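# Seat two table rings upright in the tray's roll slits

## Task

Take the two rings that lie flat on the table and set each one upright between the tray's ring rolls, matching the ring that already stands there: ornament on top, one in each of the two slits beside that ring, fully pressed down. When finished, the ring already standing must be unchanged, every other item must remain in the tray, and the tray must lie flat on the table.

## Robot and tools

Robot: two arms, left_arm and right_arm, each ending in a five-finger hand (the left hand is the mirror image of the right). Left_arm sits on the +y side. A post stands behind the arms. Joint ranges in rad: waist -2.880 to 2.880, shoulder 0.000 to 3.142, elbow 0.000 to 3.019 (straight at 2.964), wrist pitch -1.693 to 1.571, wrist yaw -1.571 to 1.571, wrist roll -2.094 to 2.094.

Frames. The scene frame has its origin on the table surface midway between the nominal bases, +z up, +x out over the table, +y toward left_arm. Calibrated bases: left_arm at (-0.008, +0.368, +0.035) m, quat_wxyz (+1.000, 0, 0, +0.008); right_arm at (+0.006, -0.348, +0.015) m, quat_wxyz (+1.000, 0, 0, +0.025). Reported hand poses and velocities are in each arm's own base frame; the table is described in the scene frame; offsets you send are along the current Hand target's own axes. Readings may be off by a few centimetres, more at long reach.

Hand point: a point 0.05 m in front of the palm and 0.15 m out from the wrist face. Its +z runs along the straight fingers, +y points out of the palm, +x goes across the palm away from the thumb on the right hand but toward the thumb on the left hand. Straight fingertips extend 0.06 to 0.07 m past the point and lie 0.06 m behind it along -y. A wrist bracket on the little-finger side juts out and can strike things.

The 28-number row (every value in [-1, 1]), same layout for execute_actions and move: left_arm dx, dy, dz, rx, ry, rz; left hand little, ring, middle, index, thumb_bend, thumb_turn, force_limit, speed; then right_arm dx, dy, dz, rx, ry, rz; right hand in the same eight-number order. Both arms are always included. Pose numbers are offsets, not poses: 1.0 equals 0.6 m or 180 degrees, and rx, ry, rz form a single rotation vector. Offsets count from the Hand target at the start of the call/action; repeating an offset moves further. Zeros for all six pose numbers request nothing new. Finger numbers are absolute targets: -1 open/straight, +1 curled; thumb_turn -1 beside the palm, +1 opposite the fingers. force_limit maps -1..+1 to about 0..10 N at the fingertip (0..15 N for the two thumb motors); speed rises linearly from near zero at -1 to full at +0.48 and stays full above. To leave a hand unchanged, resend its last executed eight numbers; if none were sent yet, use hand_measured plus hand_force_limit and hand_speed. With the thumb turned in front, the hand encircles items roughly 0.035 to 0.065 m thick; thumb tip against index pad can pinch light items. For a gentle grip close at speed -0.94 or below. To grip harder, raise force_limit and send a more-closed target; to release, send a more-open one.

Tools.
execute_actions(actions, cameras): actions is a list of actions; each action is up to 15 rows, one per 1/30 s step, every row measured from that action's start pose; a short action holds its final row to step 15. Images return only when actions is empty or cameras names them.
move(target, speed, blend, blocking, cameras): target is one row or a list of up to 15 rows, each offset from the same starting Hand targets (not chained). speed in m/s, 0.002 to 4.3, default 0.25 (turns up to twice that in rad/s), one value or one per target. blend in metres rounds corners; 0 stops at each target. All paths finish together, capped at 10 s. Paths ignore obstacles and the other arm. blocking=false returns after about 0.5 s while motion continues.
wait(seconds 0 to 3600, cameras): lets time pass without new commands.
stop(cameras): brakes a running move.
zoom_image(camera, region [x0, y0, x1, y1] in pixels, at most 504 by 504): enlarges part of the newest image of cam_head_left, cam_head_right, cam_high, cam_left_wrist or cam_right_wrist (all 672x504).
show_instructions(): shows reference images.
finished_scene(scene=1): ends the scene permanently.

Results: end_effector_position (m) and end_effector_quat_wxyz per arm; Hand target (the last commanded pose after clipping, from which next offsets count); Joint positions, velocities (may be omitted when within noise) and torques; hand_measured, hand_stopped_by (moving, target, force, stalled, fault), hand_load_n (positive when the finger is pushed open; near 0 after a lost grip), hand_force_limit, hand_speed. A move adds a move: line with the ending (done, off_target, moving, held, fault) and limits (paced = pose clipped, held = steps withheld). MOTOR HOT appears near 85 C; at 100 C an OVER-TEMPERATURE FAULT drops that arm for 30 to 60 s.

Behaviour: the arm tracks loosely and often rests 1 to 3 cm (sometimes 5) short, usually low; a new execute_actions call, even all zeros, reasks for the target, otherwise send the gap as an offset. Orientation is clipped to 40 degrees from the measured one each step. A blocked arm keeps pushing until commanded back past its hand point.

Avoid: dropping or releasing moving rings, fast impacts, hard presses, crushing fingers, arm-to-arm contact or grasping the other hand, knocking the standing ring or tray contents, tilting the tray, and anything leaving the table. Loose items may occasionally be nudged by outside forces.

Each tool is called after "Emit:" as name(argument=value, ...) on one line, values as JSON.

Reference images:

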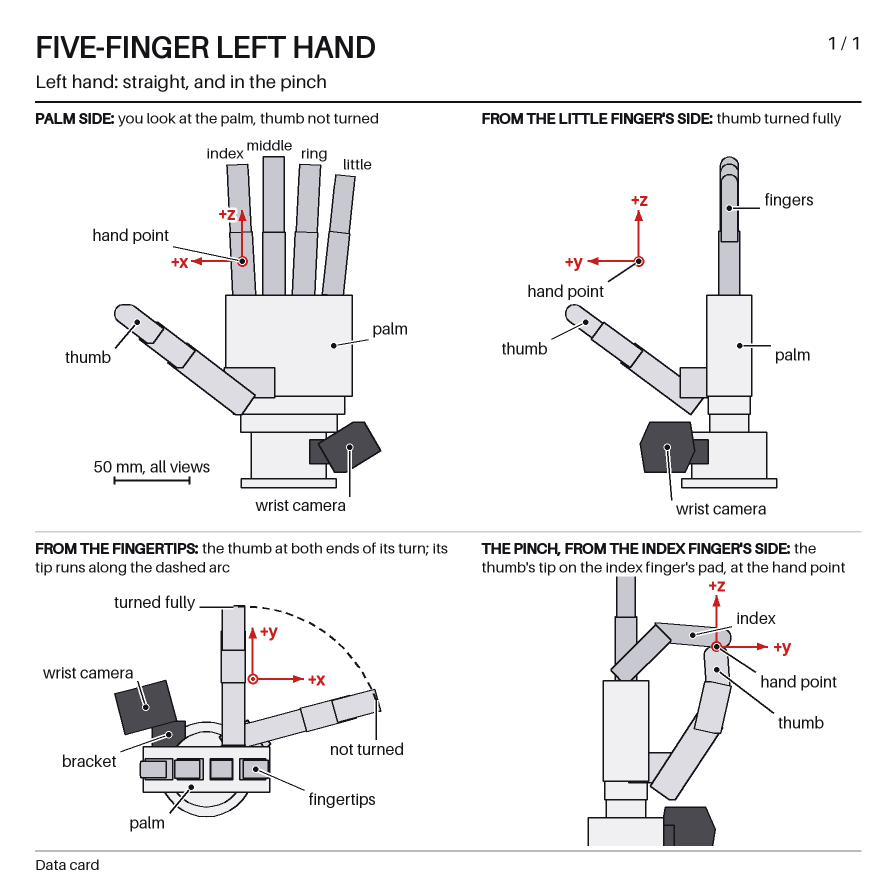

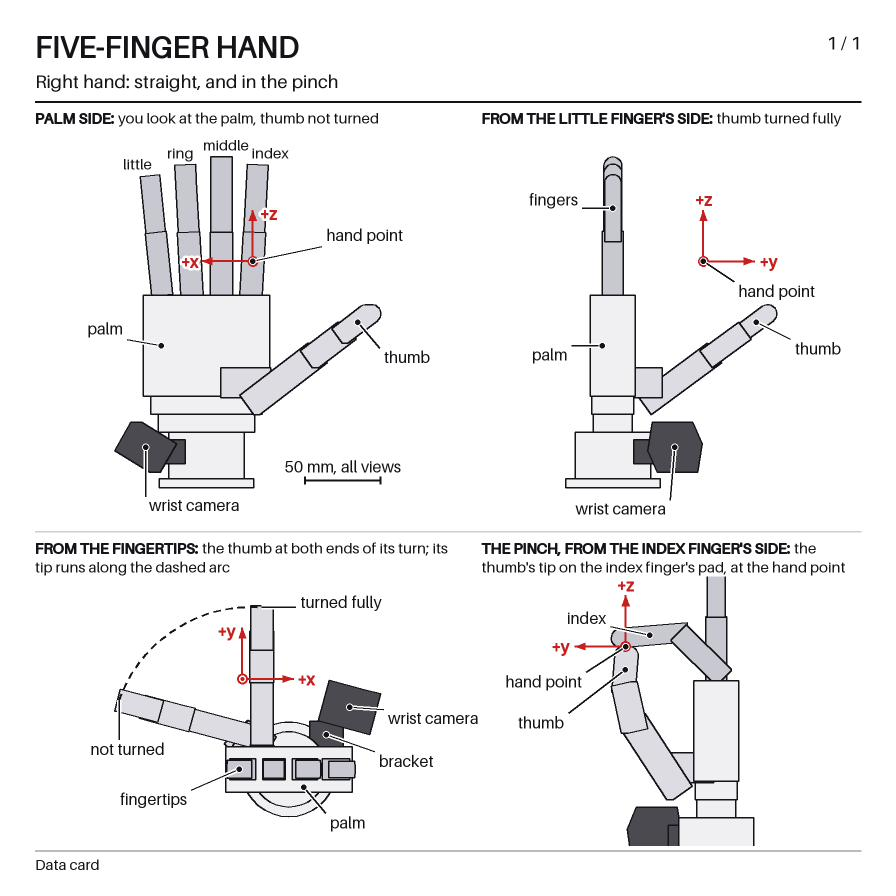

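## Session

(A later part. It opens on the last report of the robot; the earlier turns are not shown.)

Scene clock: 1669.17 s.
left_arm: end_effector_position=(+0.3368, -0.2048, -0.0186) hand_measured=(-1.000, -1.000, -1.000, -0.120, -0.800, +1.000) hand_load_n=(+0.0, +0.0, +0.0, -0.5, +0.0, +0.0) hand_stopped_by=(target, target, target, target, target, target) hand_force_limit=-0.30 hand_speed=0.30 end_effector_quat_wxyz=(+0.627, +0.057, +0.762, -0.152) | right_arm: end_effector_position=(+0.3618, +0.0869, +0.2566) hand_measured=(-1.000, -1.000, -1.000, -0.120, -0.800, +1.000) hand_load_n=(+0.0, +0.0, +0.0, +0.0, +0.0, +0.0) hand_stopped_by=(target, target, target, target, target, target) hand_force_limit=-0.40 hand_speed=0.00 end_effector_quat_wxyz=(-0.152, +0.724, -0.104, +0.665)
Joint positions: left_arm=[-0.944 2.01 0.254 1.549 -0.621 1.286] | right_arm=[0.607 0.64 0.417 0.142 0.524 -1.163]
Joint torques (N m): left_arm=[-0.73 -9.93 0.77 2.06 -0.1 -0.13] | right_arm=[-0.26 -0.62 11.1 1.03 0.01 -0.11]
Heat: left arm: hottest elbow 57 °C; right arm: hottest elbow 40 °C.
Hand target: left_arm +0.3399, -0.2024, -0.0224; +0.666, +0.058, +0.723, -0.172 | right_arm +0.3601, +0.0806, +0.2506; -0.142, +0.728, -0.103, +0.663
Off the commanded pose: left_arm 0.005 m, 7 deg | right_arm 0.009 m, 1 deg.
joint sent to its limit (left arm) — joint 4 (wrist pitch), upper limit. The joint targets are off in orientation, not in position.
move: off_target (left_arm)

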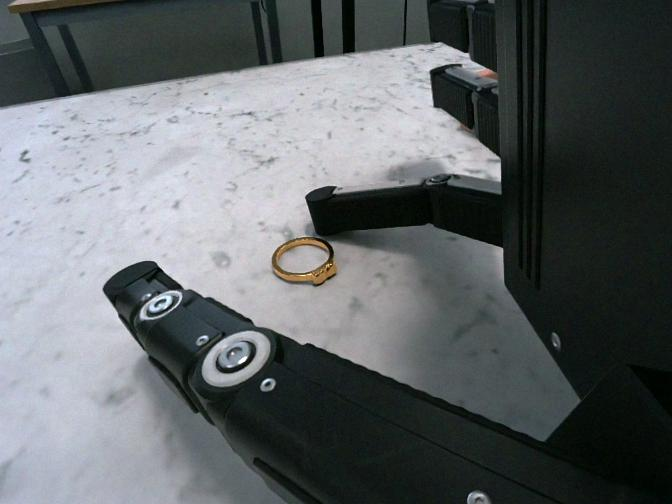

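Emit:
move(target=[[0,0,0,0,0,0,-1,-1,-1,-0.12,-0.28,0.8,-0.4,0,0,0,0,0,0,0,-1,-1,-1,-0.12,-0.8,1,-0.4,0],[0,0,0,0,0,0,-1,-1,-1,-0.12,-0.28,0.6,-0.6,-0.5,0,0,0,0,0,0,-1,-1,-1,-0.12,-0.8,1,-0.4,0]], cameras=["cam_left_wrist"])

Emit:
zoom_image(camera="cam_left_wrist", region=[200, 160, 400, 320])

Scene clock: 1672.67 s.
left_arm: end_effector_position=(+0.3368, -0.2048, -0.0186) hand_measured=(-1.000, -1.000, -1.000, -0.120, -0.280, +0.600) hand_load_n=(+0.0, +0.0, +0.0, +0.0, +0.0, +0.5) hand_stopped_by=(target, target, target, target, target, target) hand_force_limit=-0.60 hand_speed=-0.50 end_effector_quat_wxyz=(+0.627, +0.057, +0.762, -0.152) | right_arm: end_effector_position=(+0.3618, +0.0869, +0.2566) hand_measured=(-1.000, -1.000, -1.000, -0.120, -0.800, +1.000) hand_load_n=(+0.0, +0.0, +0.0, +0.0, +0.0, +0.0) hand_stopped_by=(target, target, target, target, target, target) hand_force_limit=-0.40 hand_speed=0.00 end_effector_quat_wxyz=(-0.152, +0.724, -0.104, +0.665)
Joint positions: left_arm=[-0.944 2.01 0.254 1.549 -0.622 1.286] | right_arm=[0.607 0.64 0.417 0.142 0.524 -1.163]
Joint torques (N m): left_arm=[0.03 -10.75 0.73 2.14 -0.1 -0.12] | right_arm=[-0.21 -1.08 11.11 1.03 0.03 -0.11]
Heat: left arm: hottest elbow 56 °C; right arm: hottest elbow 41 °C.
Hand target: left_arm +0.3399, -0.2024, -0.0224; +0.666, +0.057, +0.723, -0.172 | right_arm +0.3601, +0.0806, +0.2506; -0.142, +0.728, -0.103, +0.663
Off the commanded pose: left_arm 0.005 m, 7 deg | right_arm 0.009 m, 1 deg.
joint sent to its limit (left arm) — joint 4 (wrist pitch), upper limit. The joint targets are off in orientation, not in position.
move: done; target 2's new numbers were sent with left_arm's hand 0.005 m and 7 deg from that target

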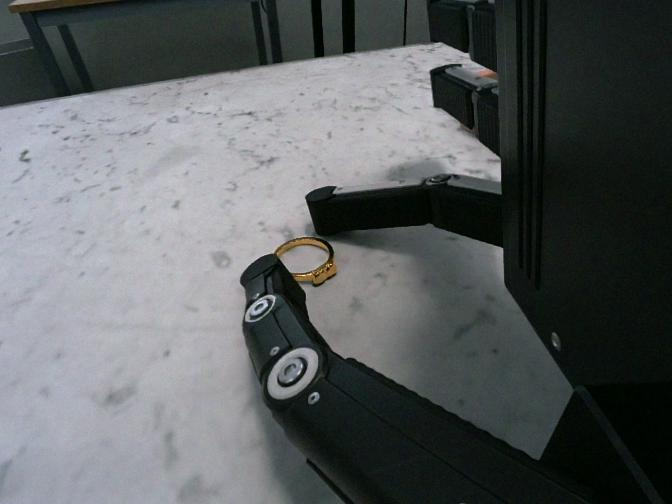

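Scaled by 2.520.

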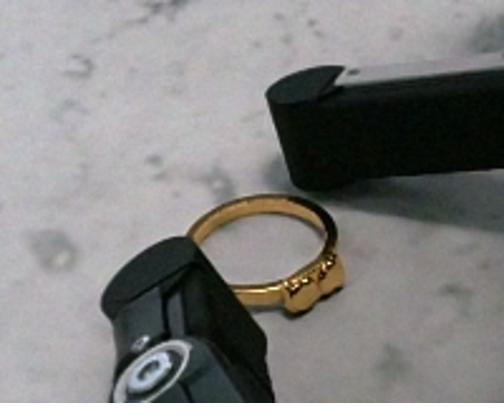

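Emit:
move(target=[[0,0,0,0,0,0,-1,-1,-1,-0.12,-0.28,0.56,-0.6,-0.6,0,0,0,0,0,0,-1,-1,-1,-0.12,-0.8,1,-0.4,0],[0,0,0,0,0,0,-1,-1,-1,-0.12,-0.25,0.56,-0.6,-0.8,0,0,0,0,0,0,-1,-1,-1,-0.12,-0.8,1,-0.4,0]], cameras=["cam_left_wrist"])

Emit:
zoom_image(camera="cam_left_wrist", region=[200, 160, 400, 320])

Scene clock: 1676.10 s.
left_arm: end_effector_position=(+0.3368, -0.2048, -0.0186) hand_measured=(-1.000, -1.000, -1.000, -0.120, -0.250, +0.560) hand_load_n=(+0.0, +0.0, +0.0, +0.0, +0.0, -0.5) hand_stopped_by=(target, target, target, target, target, target) hand_force_limit=-0.60 hand_speed=-0.80 end_effector_quat_wxyz=(+0.627, +0.057, +0.762, -0.152) | right_arm: end_effector_position=(+0.3618, +0.0869, +0.2566) hand_measured=(-1.000, -1.000, -1.000, -0.120, -0.800, +1.000) hand_load_n=(+0.0, +0.0, +0.0, +0.0, +0.0, +0.0) hand_stopped_by=(target, target, target, target, target, target) hand_force_limit=-0.40 hand_speed=0.00 end_effector_quat_wxyz=(-0.152, +0.724, -0.104, +0.665)
Joint positions: left_arm=[-0.944 2.01 0.254 1.549 -0.622 1.286] | right_arm=[0.607 0.64 0.417 0.142 0.524 -1.163]
Joint torques (N m): left_arm=[0.67 -11.05 0.87 1.94 -0.14 -0.16] | right_arm=[-0.03 -1.03 11.15 1.01 0.01 -0.09]
Heat: left arm: hottest elbow 55 °C; right arm: hottest elbow 41 °C.
Hand target: left_arm +0.3399, -0.2024, -0.0224; +0.666, +0.057, +0.723, -0.172 | right_arm +0.3601, +0.0806, +0.2506; -0.142, +0.728, -0.103, +0.663
Off the commanded pose: left_arm 0.005 m, 7 deg | right_arm 0.009 m, 1 deg.
joint sent to its limit (left arm) — joint 4 (wrist pitch), upper limit. The joint targets are off in orientation, not in position.
move: done; target 2's new numbers were sent with left_arm's hand 0.005 m and 7 deg from that target

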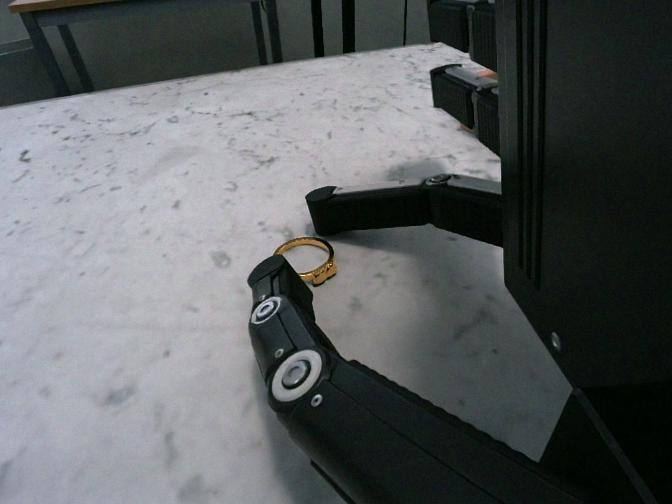

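Scaled by 2.520.

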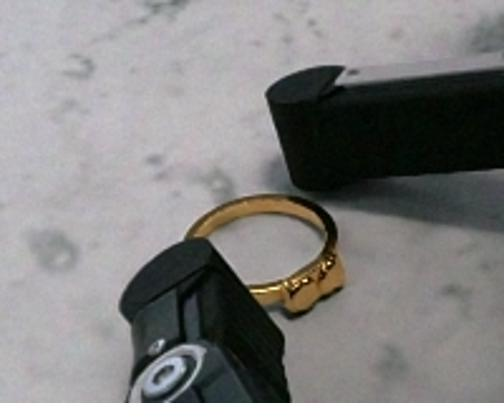

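Emit:
move(target=[0,0,0,0,0,0,-1,-1,-1,0.02,-0.25,0.56,-0.6,-0.9,0,0,0,0,0,0,-1,-1,-1,-0.12,-0.8,1,-0.4,0], cameras=["cam_left_wrist"])

Emit:
zoom_image(camera="cam_left_wrist", region=[200, 160, 400, 320])

Scene clock: 1677.87 s.
left_arm: end_effector_position=(+0.3367, -0.2047, -0.0189) hand_measured=(-1.000, -1.000, -1.000, +0.020, -0.250, +0.560) hand_load_n=(+0.0, +0.0, +0.0, +0.5, +0.0, +0.0) hand_stopped_by=(target, target, target, target, target, target) hand_force_limit=-0.60 hand_speed=-0.90 end_effector_quat_wxyz=(+0.627, +0.057, +0.762, -0.152) | right_arm: end_effector_position=(+0.3618, +0.0869, +0.2566) hand_measured=(-1.000, -1.000, -1.000, -0.120, -0.800, +1.000) hand_load_n=(+0.0, +0.0, +0.0, +0.0, +0.0, +0.0) hand_stopped_by=(target, target, target, target, target, target) hand_force_limit=-0.40 hand_speed=0.00 end_effector_quat_wxyz=(-0.152, +0.724, -0.104, +0.665)
Joint positions: left_arm=[-0.944 2.011 0.254 1.549 -0.622 1.286] | right_arm=[0.607 0.64 0.417 0.142 0.524 -1.163]
Joint torques (N m): left_arm=[-0.26 -10.29 0.69 2 -0.11 -0.15] | right_arm=[-0.09 -0.56 11.06 1.13 0.02 -0.12]
Heat: left arm: hottest elbow 54 °C; right arm: hottest elbow 41 °C.
Hand target: left_arm +0.3399, -0.2024, -0.0224; +0.666, +0.057, +0.723, -0.172 | right_arm +0.3601, +0.0806, +0.2506; -0.142, +0.728, -0.103, +0.663
Off the commanded pose: left_arm 0.005 m, 7 deg | right_arm 0.009 m, 1 deg.
joint sent to its limit (left arm) — joint 4 (wrist pitch), upper limit. The joint targets are off in orientation, not in position.
move: done

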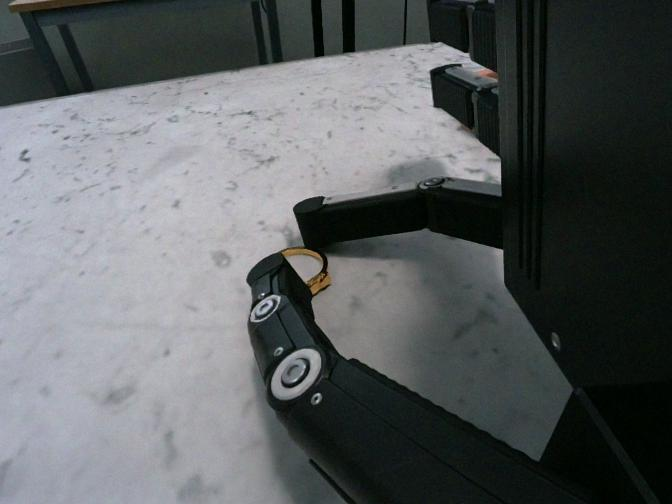

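Scaled by 2.520.

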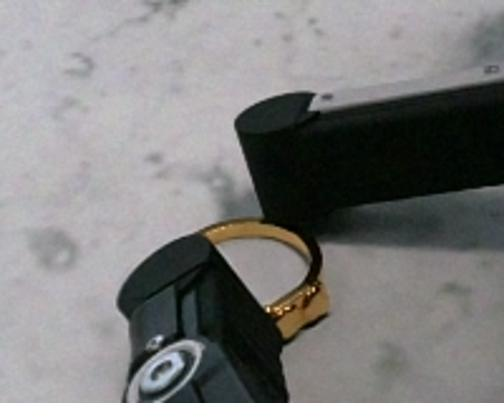

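Emit:
move(target=[[0,0,0,0,0,0,-1,-1,-1,0.12,-0.25,0.56,-0.5,-0.93,0,0,0,0,0,0,-1,-1,-1,-0.12,-0.8,1,-0.4,0]], cameras=["cam_left_wrist"])

Scene clock: 1688.57 s.
left_arm: end_effector_position=(+0.3367, -0.2046, -0.0188) hand_measured=(-1.000, -1.000, -1.000, +0.120, -0.250, +0.560) hand_load_n=(+0.0, +0.0, +0.0, +1.0, +0.5, +0.0) hand_stopped_by=(target, target, target, target, target, target) hand_force_limit=-0.50 hand_speed=-0.93 end_effector_quat_wxyz=(+0.627, +0.057, +0.762, -0.152) | right_arm: end_effector_position=(+0.3618, +0.0869, +0.2566) hand_measured=(-1.000, -1.000, -1.000, -0.120, -0.800, +1.000) hand_load_n=(+0.0, +0.0, +0.0, -0.5, +0.0, +0.0) hand_stopped_by=(target, target, target, target, target, target) hand_force_limit=-0.40 hand_speed=0.00 end_effector_quat_wxyz=(-0.152, +0.724, -0.104, +0.665)
Joint positions: left_arm=[-0.944 2.011 0.254 1.549 -0.622 1.286] | right_arm=[0.607 0.64 0.417 0.142 0.524 -1.163]
Joint torques (N m): left_arm=[0.09 -10.58 0.9 2.07 -0.1 -0.12] | right_arm=[-0.26 -0.5 11.18 1.06 0.03 -0.11]
Heat: left arm: hottest elbow 51 °C; right arm: hottest elbow 42 °C.
Hand target: left_arm +0.3399, -0.2024, -0.0224; +0.666, +0.057, +0.723, -0.172 | right_arm +0.3601, +0.0806, +0.2506; -0.142, +0.728, -0.103, +0.663
Off the commanded pose: left_arm 0.005 m, 7 deg | right_arm 0.009 m, 1 deg.
joint sent to its limit (left arm) — joint 4 (wrist pitch), upper limit. The joint targets are off in orientation, not in position.
move: done

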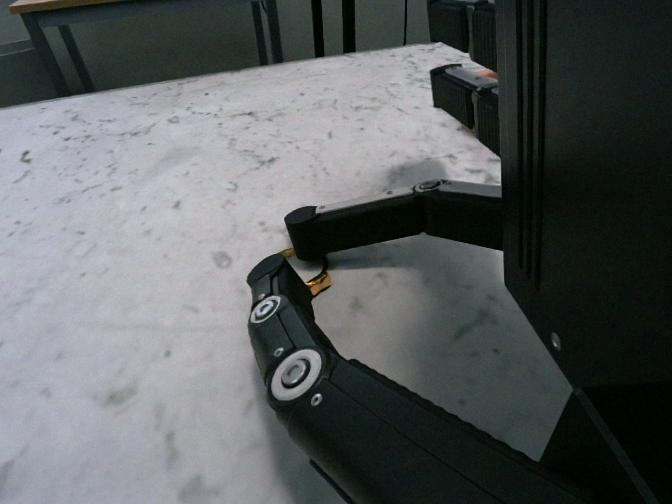

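Emit:
zoom_image(camera="cam_left_wrist", region=[230, 190, 370, 310])

Scaled by 3.600.

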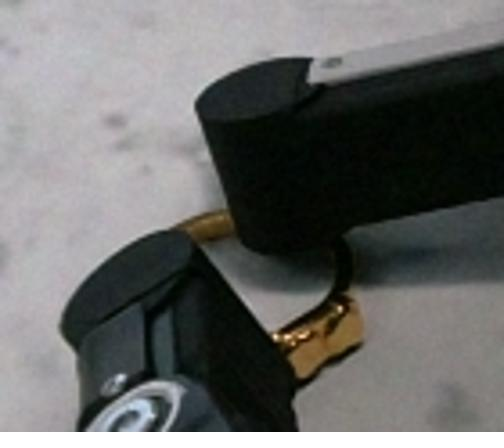

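Emit:
move(target=[[0,0,0,0,0,0,-1,-1,-1,-0.12,-0.25,0.56,-0.5,-0.9,0,0,0,0,0,0,-1,-1,-1,-0.12,-0.8,1,-0.4,0]], cameras=["cam_left_wrist","cam_high"])

Emit:
zoom_image(camera="cam_left_wrist", region=[230, 190, 370, 310])

Emit:
zoom_image(camera="cam_high", region=[270, 190, 360, 260])

Scene clock: 1694.20 s.
left_arm: end_effector_position=(+0.3371, -0.2044, -0.0175) hand_measured=(-1.000, -1.000, -1.000, -0.120, -0.250, +0.560) hand_load_n=(+0.0, +0.0, +0.0, -1.0, +0.0, +0.0) hand_stopped_by=(target, target, target, target, target, target) hand_force_limit=-0.50 hand_speed=-0.90 end_effector_quat_wxyz=(+0.629, +0.054, +0.760, -0.152) | right_arm: end_effector_position=(+0.3618, +0.0869, +0.2566) hand_measured=(-1.000, -1.000, -1.000, -0.120, -0.800, +1.000) hand_load_n=(+0.0, +0.0, +0.5, +0.0, -0.5, +0.5) hand_stopped_by=(target, target, target, target, target, target) hand_force_limit=-0.40 hand_speed=0.00 end_effector_quat_wxyz=(-0.152, +0.724, -0.104, +0.665)
Joint positions: left_arm=[-0.944 2.011 0.254 1.556 -0.626 1.286] | right_arm=[0.607 0.64 0.417 0.142 0.524 -1.163]
Joint torques (N m): left_arm=[0.26 -10.64 0.59 1.77 0.05 -0.14] | right_arm=[0.09 -0.79 11.15 1.07 0.05 -0.14]
Heat: left arm: hottest elbow 49 °C; right arm: hottest elbow 42 °C.
Hand target: left_arm +0.3399, -0.2024, -0.0224; +0.666, +0.057, +0.723, -0.172 | right_arm +0.3601, +0.0806, +0.2506; -0.142, +0.728, -0.103, +0.663
Off the commanded pose: left_arm 0.006 m, 6 deg | right_arm 0.009 m, 1 deg.
joint sent to its limit (left arm) — joint 4 (wrist pitch), upper limit. The joint targets are off in orientation, not in position.
move: done
Images, in order (width x height): cam_high 672x504, cam_left_wrist 672x504.

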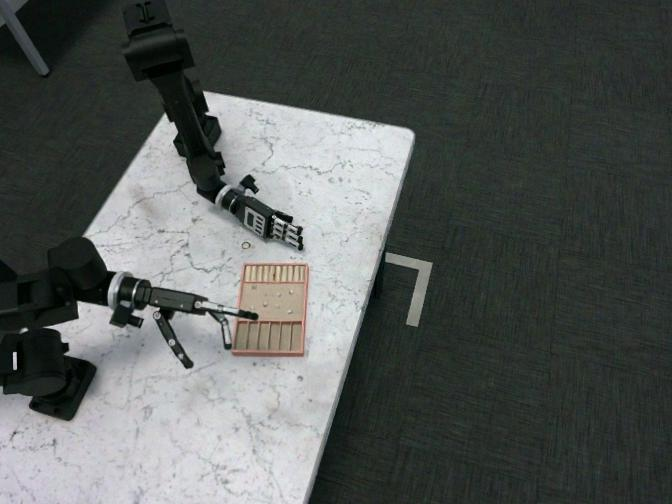

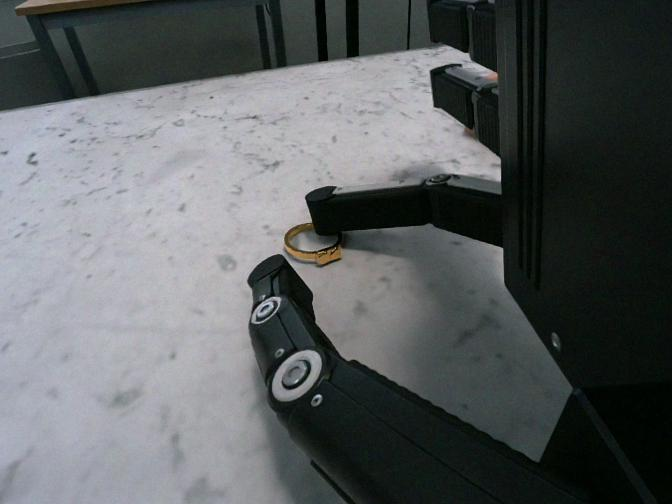

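Scaled by 3.600.

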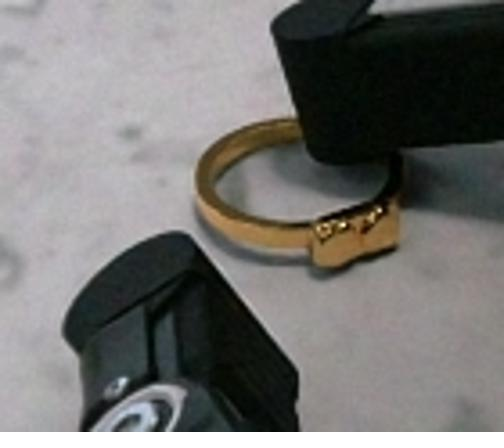

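Scaled by 5.600.

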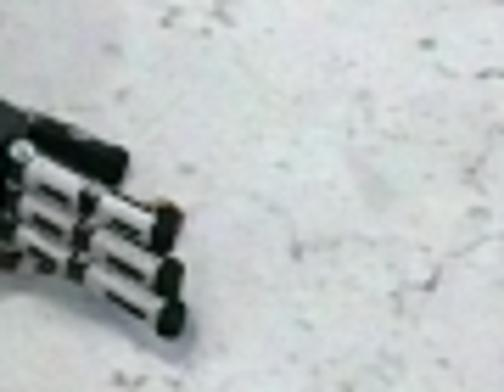

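Emit:
move(target=[[-0.0246,-0.0043,-0.0013,0,0,0,-1,-1,-1,-0.12,-0.25,0.56,-0.5,-0.6,0,0,0,0,0,0,-1,-1,-1,-0.12,-0.8,1,-0.4,0],[-0.0246,-0.0043,-0.0013,0,0,0,-1,-1,-1,0.1,-0.4,0.8,-0.5,-0.6,0,0,0,0,0,0,-1,-1,-1,-0.12,-0.8,1,-0.4,0]], speed=0.03, cameras=["cam_left_wrist"])

Emit:
zoom_image(camera="cam_left_wrist", region=[230, 190, 370, 310])

Scene clock: 1714.00 s.
left_arm: end_effector_position=(+0.3383, -0.2068, -0.0127) hand_measured=(-1.000, -1.000, -1.000, +0.100, -0.400, +0.800) hand_load_n=(+0.0, +0.0, +0.0, +0.0, +0.0, +0.0) hand_stopped_by=(target, target, target, target, target, target) hand_force_limit=-0.50 hand_speed=-0.60 end_effector_quat_wxyz=(+0.632, +0.052, +0.757, -0.158) | right_arm: end_effector_position=(+0.3618, +0.0869, +0.2566) hand_measured=(-1.000, -1.000, -1.000, -0.120, -0.800, +1.000) hand_load_n=(+0.0, +0.0, +0.0, +0.0, +0.0, +0.0) hand_stopped_by=(target, target, target, target, target, target) hand_force_limit=-0.40 hand_speed=0.00 end_effector_quat_wxyz=(-0.152, +0.724, -0.104, +0.665)
Joint positions: left_arm=[-0.944 1.997 0.254 1.556 -0.622 1.286] | right_arm=[0.607 0.64 0.417 0.142 0.524 -1.163]
Joint torques (N m): left_arm=[0.09 -13.51 -0.34 1.61 0.05 0.06] | right_arm=[-0.26 -0.73 11.11 1.06 0.01 -0.08]
Heat: left arm: hottest elbow 45 °C; right arm: hottest elbow 42 °C.
Hand target: left_arm +0.3400, -0.2024, -0.0073; +0.667, +0.057, +0.723, -0.172 | right_arm +0.3601, +0.0806, +0.2506; -0.142, +0.728, -0.103, +0.663
Off the commanded pose: left_arm 0.007 m, 6 deg | right_arm 0.009 m, 1 deg.
joint sent to its limit (left arm) — joint 4 (wrist pitch), upper limit. The joint targets are off in orientation, not in position.
move: off_target (left_arm); target 2's new numbers were sent with left_arm's hand 0.007 m and 6 deg from that target

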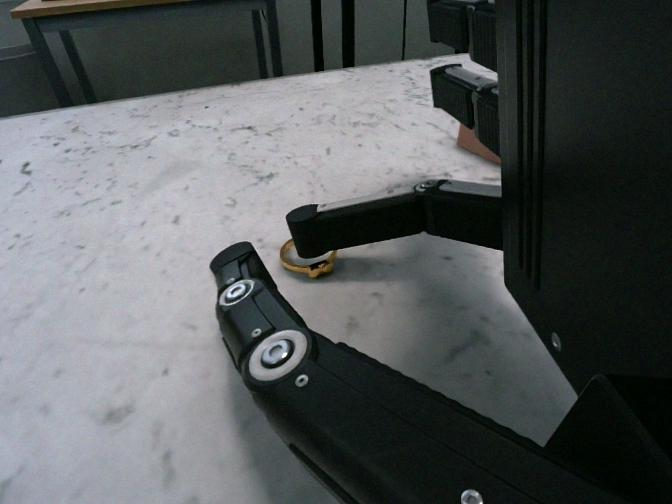

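Scaled by 3.600.

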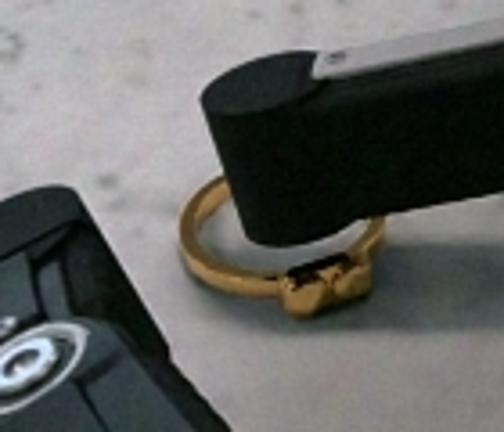

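Emit:
move(target=[[0,0,0,0,0,0,-1,-1,-1,0.03,-0.4,0.8,-0.5,-0.6,0,0,0,0,0,0,-1,-1,-1,-0.12,-0.8,1,-0.4,0],[0.0115,0.002,0.0006,0,0,0,-1,-1,-1,0.03,-0.4,0.8,-0.5,-0.6,0,0,0,0,0,0,-1,-1,-1,-0.12,-0.8,1,-0.4,0]], speed=0.02, cameras=["cam_left_wrist"])

Emit:
zoom_image(camera="cam_left_wrist", region=[230, 190, 370, 310])

Scene clock: 1721.37 s.
left_arm: end_effector_position=(+0.3383, -0.2068, -0.0127) hand_measured=(-1.000, -1.000, -1.000, +0.030, -0.400, +0.800) hand_load_n=(+0.0, +0.0, +0.0, +0.0, +0.0, +0.0) hand_stopped_by=(target, target, target, target, target, target) hand_force_limit=-0.50 hand_speed=-0.60 end_effector_quat_wxyz=(+0.632, +0.052, +0.757, -0.158) | right_arm: end_effector_position=(+0.3618, +0.0869, +0.2566) hand_measured=(-1.000, -1.000, -1.000, -0.120, -0.800, +1.000) hand_load_n=(+0.0, +0.0, +0.0, +0.0, +0.0, +0.0) hand_stopped_by=(target, target, target, target, target, target) hand_force_limit=-0.40 hand_speed=0.00 end_effector_quat_wxyz=(-0.152, +0.724, -0.104, +0.665)
Joint positions: left_arm=[-0.944 1.997 0.254 1.556 -0.622 1.286] | right_arm=[0.607 0.64 0.417 0.142 0.524 -1.163]
Joint torques (N m): left_arm=[-0.32 -11.46 0.17 1.8 0.05 -0.02] | right_arm=[-0.03 -1.08 11.15 1.13 0.03 -0.07]
Heat: left arm: hottest elbow 44 °C; right arm: hottest elbow 43 °C.
Hand target: left_arm +0.3400, -0.2024, -0.0144; +0.667, +0.057, +0.723, -0.172 | right_arm +0.3601, +0.0806, +0.2506; -0.142, +0.728, -0.103, +0.663
Off the commanded pose: left_arm 0.005 m, 6 deg | right_arm 0.009 m, 1 deg.
joint sent to its limit (left arm) — joint 4 (wrist pitch), upper limit. The joint targets are off in orientation, not in position.
move: off_target (left_arm)

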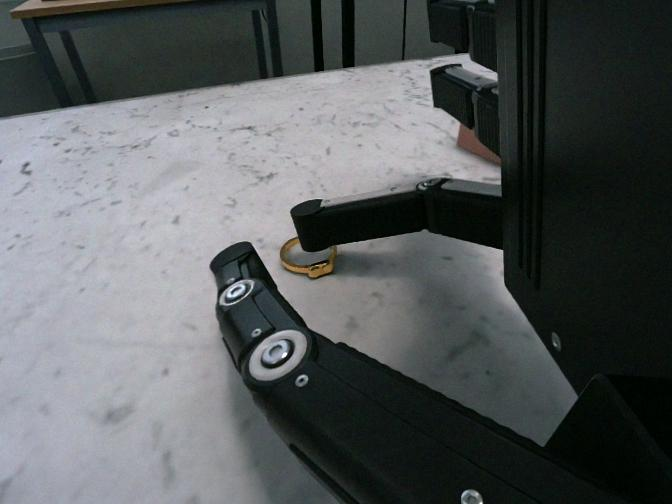

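Scaled by 3.600.

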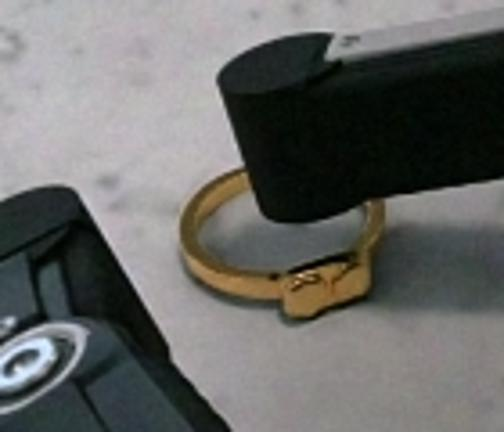

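Emit:
move(target=[[0.0148,0.006,0.0008,0,0,0,-1,-1,-1,0.03,-0.4,0.8,-0.5,-0.6,0,0,0,0,0,0,-1,-1,-1,-0.12,-0.8,1,-0.4,0]], speed=0.03, cameras=["cam_left_wrist"])

Emit:
zoom_image(camera="cam_left_wrist", region=[230, 190, 370, 310])

Scene clock: 1725.23 s.
left_arm: end_effector_position=(+0.3382, -0.2041, -0.0172) hand_measured=(-1.000, -1.000, -1.000, +0.030, -0.400, +0.800) hand_load_n=(+0.0, +0.0, +0.0, +0.0, +0.0, +0.0) hand_stopped_by=(target, target, target, target, target, target) hand_force_limit=-0.50 hand_speed=-0.60 end_effector_quat_wxyz=(+0.629, +0.054, +0.760, -0.153) | right_arm: end_effector_position=(+0.3618, +0.0869, +0.2566) hand_measured=(-1.000, -1.000, -1.000, -0.120, -0.800, +1.000) hand_load_n=(+0.0, +0.0, +0.0, +0.0, +0.0, +0.0) hand_stopped_by=(target, target, target, target, target, target) hand_force_limit=-0.40 hand_speed=0.00 end_effector_quat_wxyz=(-0.152, +0.724, -0.104, +0.665)
Joint positions: left_arm=[-0.939 2.01 0.254 1.556 -0.62 1.285] | right_arm=[0.607 0.64 0.417 0.142 0.524 -1.163]
Joint torques (N m): left_arm=[0.09 -9.82 0.69 1.87 0.01 -0.15] | right_arm=[-0.03 -0.67 11.19 1.07 0 -0.15]
Heat: left arm: hottest elbow 44 °C; right arm: hottest elbow 43 °C.
Hand target: left_arm +0.3406, -0.2006, -0.0237; +0.666, +0.057, +0.723, -0.172 | right_arm +0.3601, +0.0806, +0.2506; -0.142, +0.728, -0.103, +0.663
Off the commanded pose: left_arm 0.008 m, 6 deg | right_arm 0.009 m, 1 deg.
joint sent to its limit (left arm) — joint 4 (wrist pitch), upper limit. The joint targets are off in orientation, not in position.
move: off_target (left_arm)

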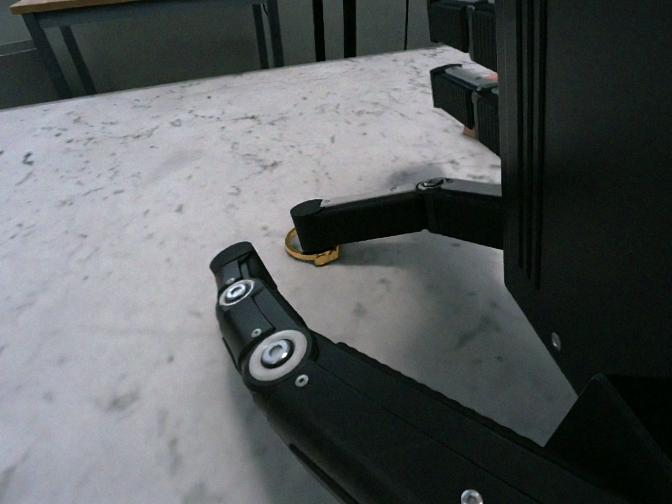

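Scaled by 3.600.

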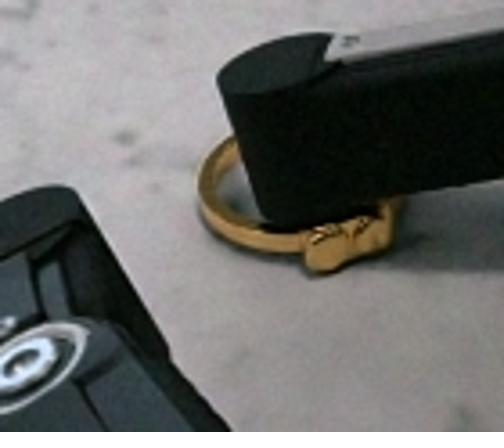

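Emit:
move(target=[[-0.0035,0.0185,0.0287,0,0,0,-1,-1,-1,0.03,-0.4,0.8,-0.5,-0.6,0,0,0,0,0,0,-1,-1,-1,-0.12,-0.8,1,-0.4,0]], speed=0.02, cameras=["cam_left_wrist"])

Emit:
zoom_image(camera="cam_left_wrist", region=[230, 190, 370, 310])

Scene clock: 1734.60 s.
left_arm: end_effector_position=(+0.3580, -0.1999, -0.0175) hand_measured=(-1.000, -1.000, -1.000, +0.030, -0.400, +0.800) hand_load_n=(+0.0, +0.0, +0.0, -0.5, +0.0, +0.0) hand_stopped_by=(target, target, target, target, target, target) hand_force_limit=-0.50 hand_speed=-0.60 end_effector_quat_wxyz=(+0.630, +0.047, +0.758, -0.161) | right_arm: end_effector_position=(+0.3618, +0.0869, +0.2566) hand_measured=(-1.000, -1.000, -1.000, -0.120, -0.800, +1.000) hand_load_n=(+0.0, +0.0, +0.0, +0.0, +0.0, +0.0) hand_stopped_by=(target, target, target, target, target, target) hand_force_limit=-0.40 hand_speed=0.00 end_effector_quat_wxyz=(-0.152, +0.724, -0.104, +0.665)
Joint positions: left_arm=[-0.863 2.013 0.275 1.556 -0.544 1.289] | right_arm=[0.607 0.64 0.417 0.142 0.524 -1.163]
Joint torques (N m): left_arm=[-0.15 -10.52 0.99 1.92 0.09 0.07] | right_arm=[0.09 -1.26 11.18 1.07 0.01 -0.14]
Heat: left arm: hottest elbow 42 °C; right arm: hottest elbow 43 °C.
Hand target: left_arm +0.3605, -0.1955, -0.0245; +0.667, +0.057, +0.723, -0.172 | right_arm +0.3601, +0.0806, +0.2506; -0.142, +0.728, -0.103, +0.663
Off the commanded pose: left_arm 0.009 m, 6 deg | right_arm 0.009 m, 1 deg.
joint sent to its limit (left arm) — joint 4 (wrist pitch), upper limit. The joint targets are off in orientation, not in position.
move: off_target (left_arm)

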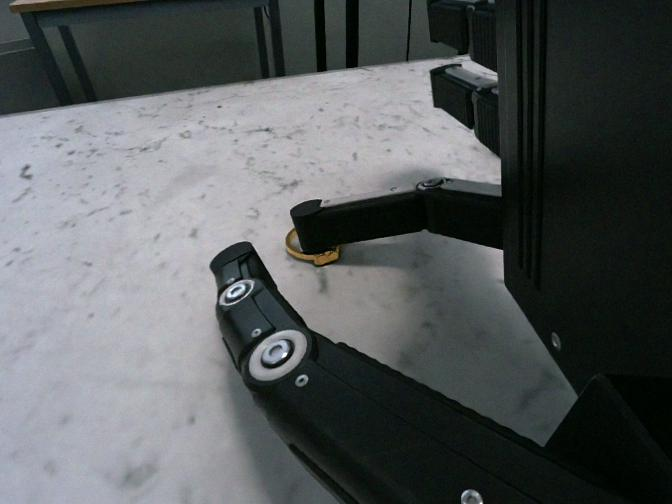

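Scaled by 3.600.

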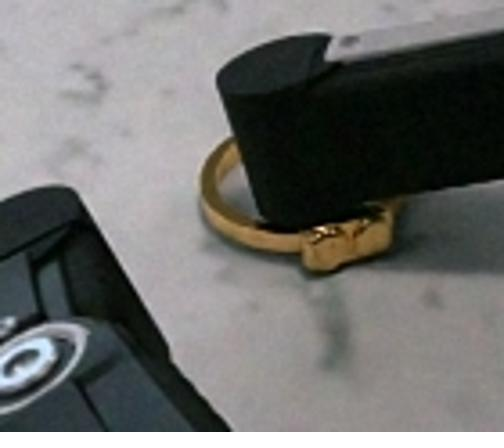

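Emit:
move(target=[[-0.0075,0.0312,0.0523,0,0,0,-1,-1,-1,0.03,-0.4,0.8,-0.5,-0.6,0,0,0,0,0,0,-1,-1,-1,-0.12,-0.8,1,-0.4,0]], speed=0.02, cameras=["cam_left_wrist"])

Emit:
zoom_image(camera="cam_left_wrist", region=[230, 190, 370, 310])

Scene clock: 1739.53 s.
left_arm: end_effector_position=(+0.3939, -0.1922, -0.0174) hand_measured=(-1.000, -1.000, -1.000, +0.030, -0.400, +0.800) hand_load_n=(+0.0, +0.0, +0.0, -0.5, +0.0, +0.5) hand_stopped_by=(target, target, target, target, target, target) hand_force_limit=-0.50 hand_speed=-0.60 end_effector_quat_wxyz=(+0.636, +0.051, +0.752, -0.165) | right_arm: end_effector_position=(+0.3618, +0.0869, +0.2566) hand_measured=(-1.000, -1.000, -1.000, -0.120, -0.800, +1.000) hand_load_n=(+0.0, +0.0, +0.0, +0.0, +0.0, +0.0) hand_stopped_by=(target, target, target, target, target, target) hand_force_limit=-0.40 hand_speed=0.00 end_effector_quat_wxyz=(-0.152, +0.724, -0.104, +0.665)
Joint positions: left_arm=[-0.742 2.029 0.322 1.556 -0.416 1.322] | right_arm=[0.607 0.64 0.417 0.142 0.524 -1.163]
Joint torques (N m): left_arm=[0.5 -11.16 1.25 2.06 0.13 0.06] | right_arm=[-0.26 -1.14 11.15 1.21 0.04 -0.11]
Heat: left arm: hottest elbow 42 °C; right arm: hottest elbow 43 °C.
Hand target: left_arm +0.3965, -0.1876, -0.0249; +0.667, +0.057, +0.723, -0.172 | right_arm +0.3601, +0.0806, +0.2506; -0.142, +0.728, -0.103, +0.663
Off the commanded pose: left_arm 0.009 m, 5 deg | right_arm 0.009 m, 1 deg.
joint sent to its limit (left arm) — joint 4 (wrist pitch), upper limit. The joint targets are off in orientation, not in position.
move: off_target (left_arm)

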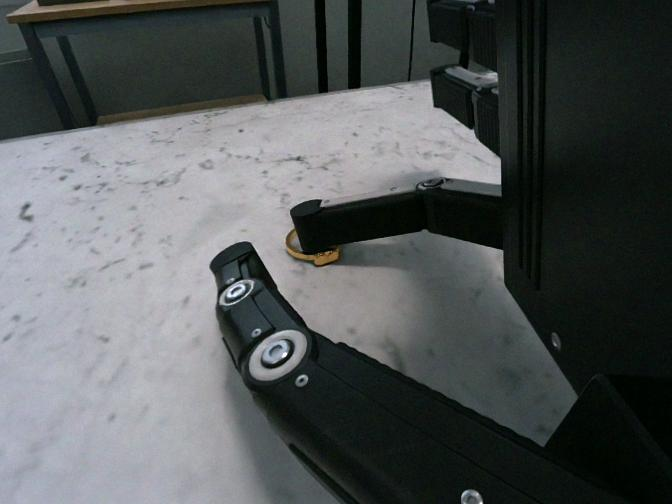

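Scaled by 3.600.

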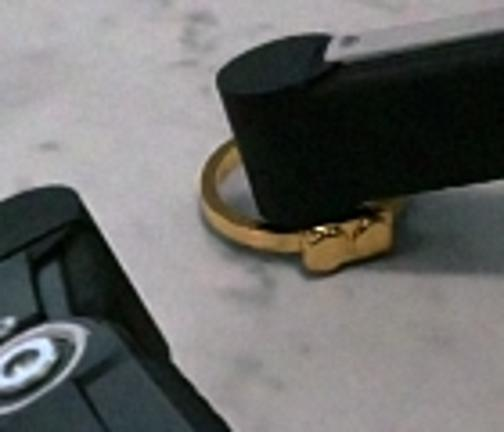

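Emit:
move(target=[[-0.0075,0.0312,0.0523,0,0,0,-1,-1,-1,0.03,-0.4,0.8,-0.5,-0.6,0,0,0,0,0,0,-1,-1,-1,-0.12,-0.8,1,-0.4,0]], speed=0.02, cameras=["cam_left_wrist","cam_high"])

Emit:
zoom_image(camera="cam_left_wrist", region=[230, 190, 370, 310])

Emit:
zoom_image(camera="cam_high", region=[230, 180, 350, 280])

Scene clock: 1744.20 s.
left_arm: end_effector_position=(+0.4297, -0.1844, -0.0172) hand_measured=(-1.000, -1.000, -1.000, +0.030, -0.400, +0.800) hand_load_n=(+0.0, +0.0, +0.0, -0.5, +0.0, +0.0) hand_stopped_by=(target, target, target, target, target, target) hand_force_limit=-0.50 hand_speed=-0.60 end_effector_quat_wxyz=(+0.644, +0.054, +0.744, -0.170) | right_arm: end_effector_position=(+0.3618, +0.0869, +0.2566) hand_measured=(-1.000, -1.000, -1.000, -0.120, -0.800, +1.000) hand_load_n=(+0.0, +0.5, +0.0, +0.0, +0.0, +0.0) hand_stopped_by=(target, target, target, target, target, target) hand_force_limit=-0.40 hand_speed=0.00 end_effector_quat_wxyz=(-0.152, +0.724, -0.104, +0.665)
Joint positions: left_arm=[-0.637 2.053 0.379 1.556 -0.306 1.35] | right_arm=[0.607 0.64 0.417 0.142 0.524 -1.163]
Joint torques (N m): left_arm=[0.26 -11.99 1.83 1.92 0.11 -0.02] | right_arm=[-0.38 -0.85 11.33 1.05 0.03 -0.06]
Heat: left arm: hottest elbow 41 °C; right arm: hottest elbow 43 °C.
Hand target: left_arm +0.4325, -0.1796, -0.0253; +0.667, +0.057, +0.723, -0.172 | right_arm +0.3601, +0.0806, +0.2506; -0.142, +0.728, -0.103, +0.663
Off the commanded pose: left_arm 0.010 m, 4 deg | right_arm 0.009 m, 1 deg.
joint sent to its limit (left arm) — joint 4 (wrist pitch), upper limit. The joint targets are off in orientation, not in position.
move: off_target (left_arm)
Images, in order (width x height): cam_high 672x504, cam_left_wrist 672x504.

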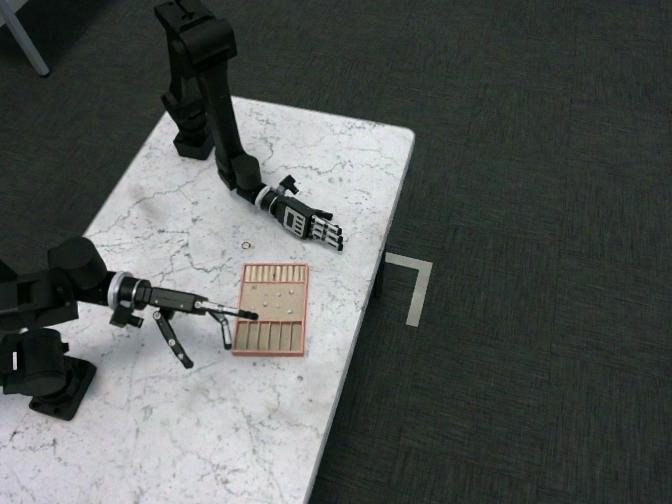

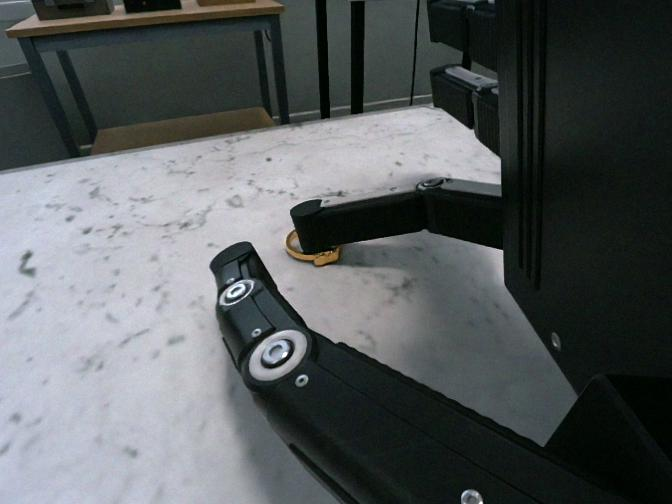

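Scaled by 3.600.

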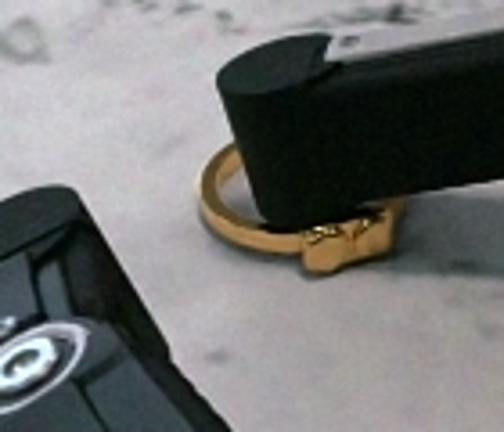

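Scaled by 4.200.

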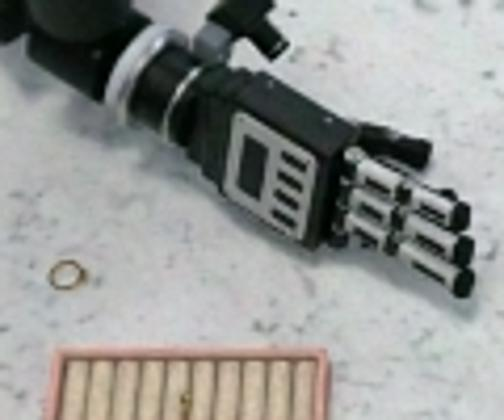

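Emit:
move(target=[[0,0,0,-0.2076,-0.0366,-0.0110,-1,-1,-1,0.03,-0.4,0.8,-0.5,-0.6,0,0,0,0,0,0,-1,-1,-1,-0.12,-0.8,1,-0.4,0]], speed=0.05, cameras=["cam_left_wrist","cam_high"])

Emit:
zoom_image(camera="cam_left_wrist", region=[230, 190, 370, 310])

Scene clock: 1755.20 s.
left_arm: end_effector_position=(+0.4320, -0.1721, -0.0167) hand_measured=(-1.000, -1.000, -1.000, +0.030, -0.400, +0.800) hand_load_n=(+0.0, +0.0, +0.0, +0.0, +0.0, +0.0) hand_stopped_by=(target, target, target, target, target, target) hand_force_limit=-0.50 hand_speed=-0.60 end_effector_quat_wxyz=(+0.689, -0.183, +0.699, +0.057) | right_arm: end_effector_position=(+0.3618, +0.0869, +0.2566) hand_measured=(-1.000, -1.000, -1.000, -0.120, -0.800, +1.000) hand_load_n=(+0.0, +0.0, +0.0, +0.0, +0.0, +0.0) hand_stopped_by=(target, target, target, target, target, target) hand_force_limit=-0.40 hand_speed=0.00 end_effector_quat_wxyz=(-0.152, +0.724, -0.104, +0.665)
Joint positions: left_arm=[-0.817 2.111 0.657 1.344 -1.154 1.297] | right_arm=[0.607 0.64 0.417 0.142 0.524 -1.163]
Joint torques (N m): left_arm=[-2.43 -14.56 4.12 0.64 -0.05 -0.16] | right_arm=[0.03 -1.2 11.26 1.05 0.01 -0.13]
Heat: left arm: hottest elbow 40 °C; right arm: hottest elbow 43 °C.
Hand target: left_arm +0.4324, -0.1797, -0.0253; +0.687, -0.181, +0.702, +0.054 | right_arm +0.3601, +0.0806, +0.2506; -0.142, +0.728, -0.103, +0.663
Off the commanded pose: left_arm 0.011 m, 1 deg | right_arm 0.009 m, 1 deg.
move: off_target (left_arm)
Images, in order (width x height): cam_high 672x504, cam_left_wrist 672x504.

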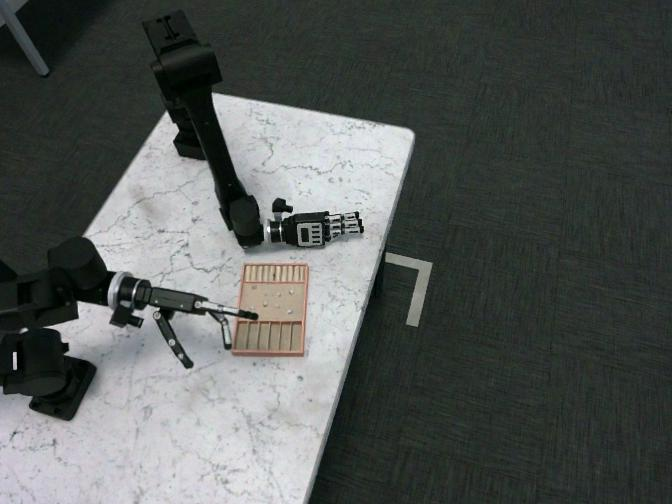

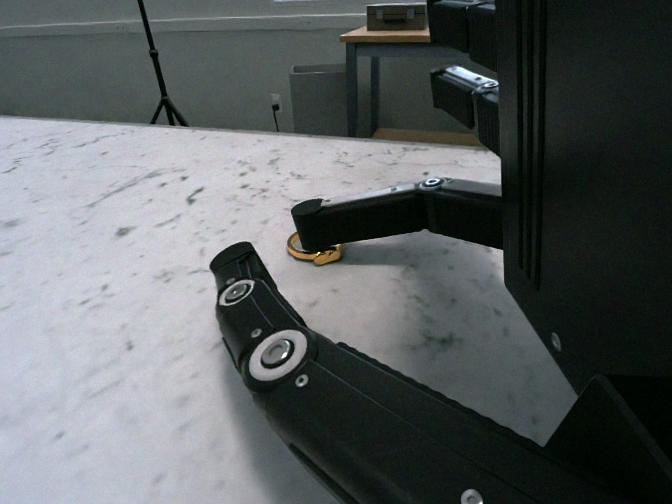

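Scaled by 3.600.

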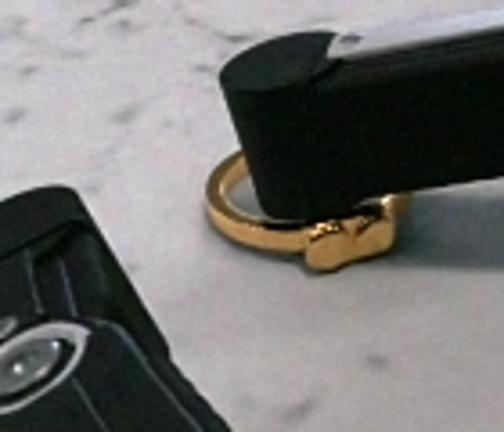

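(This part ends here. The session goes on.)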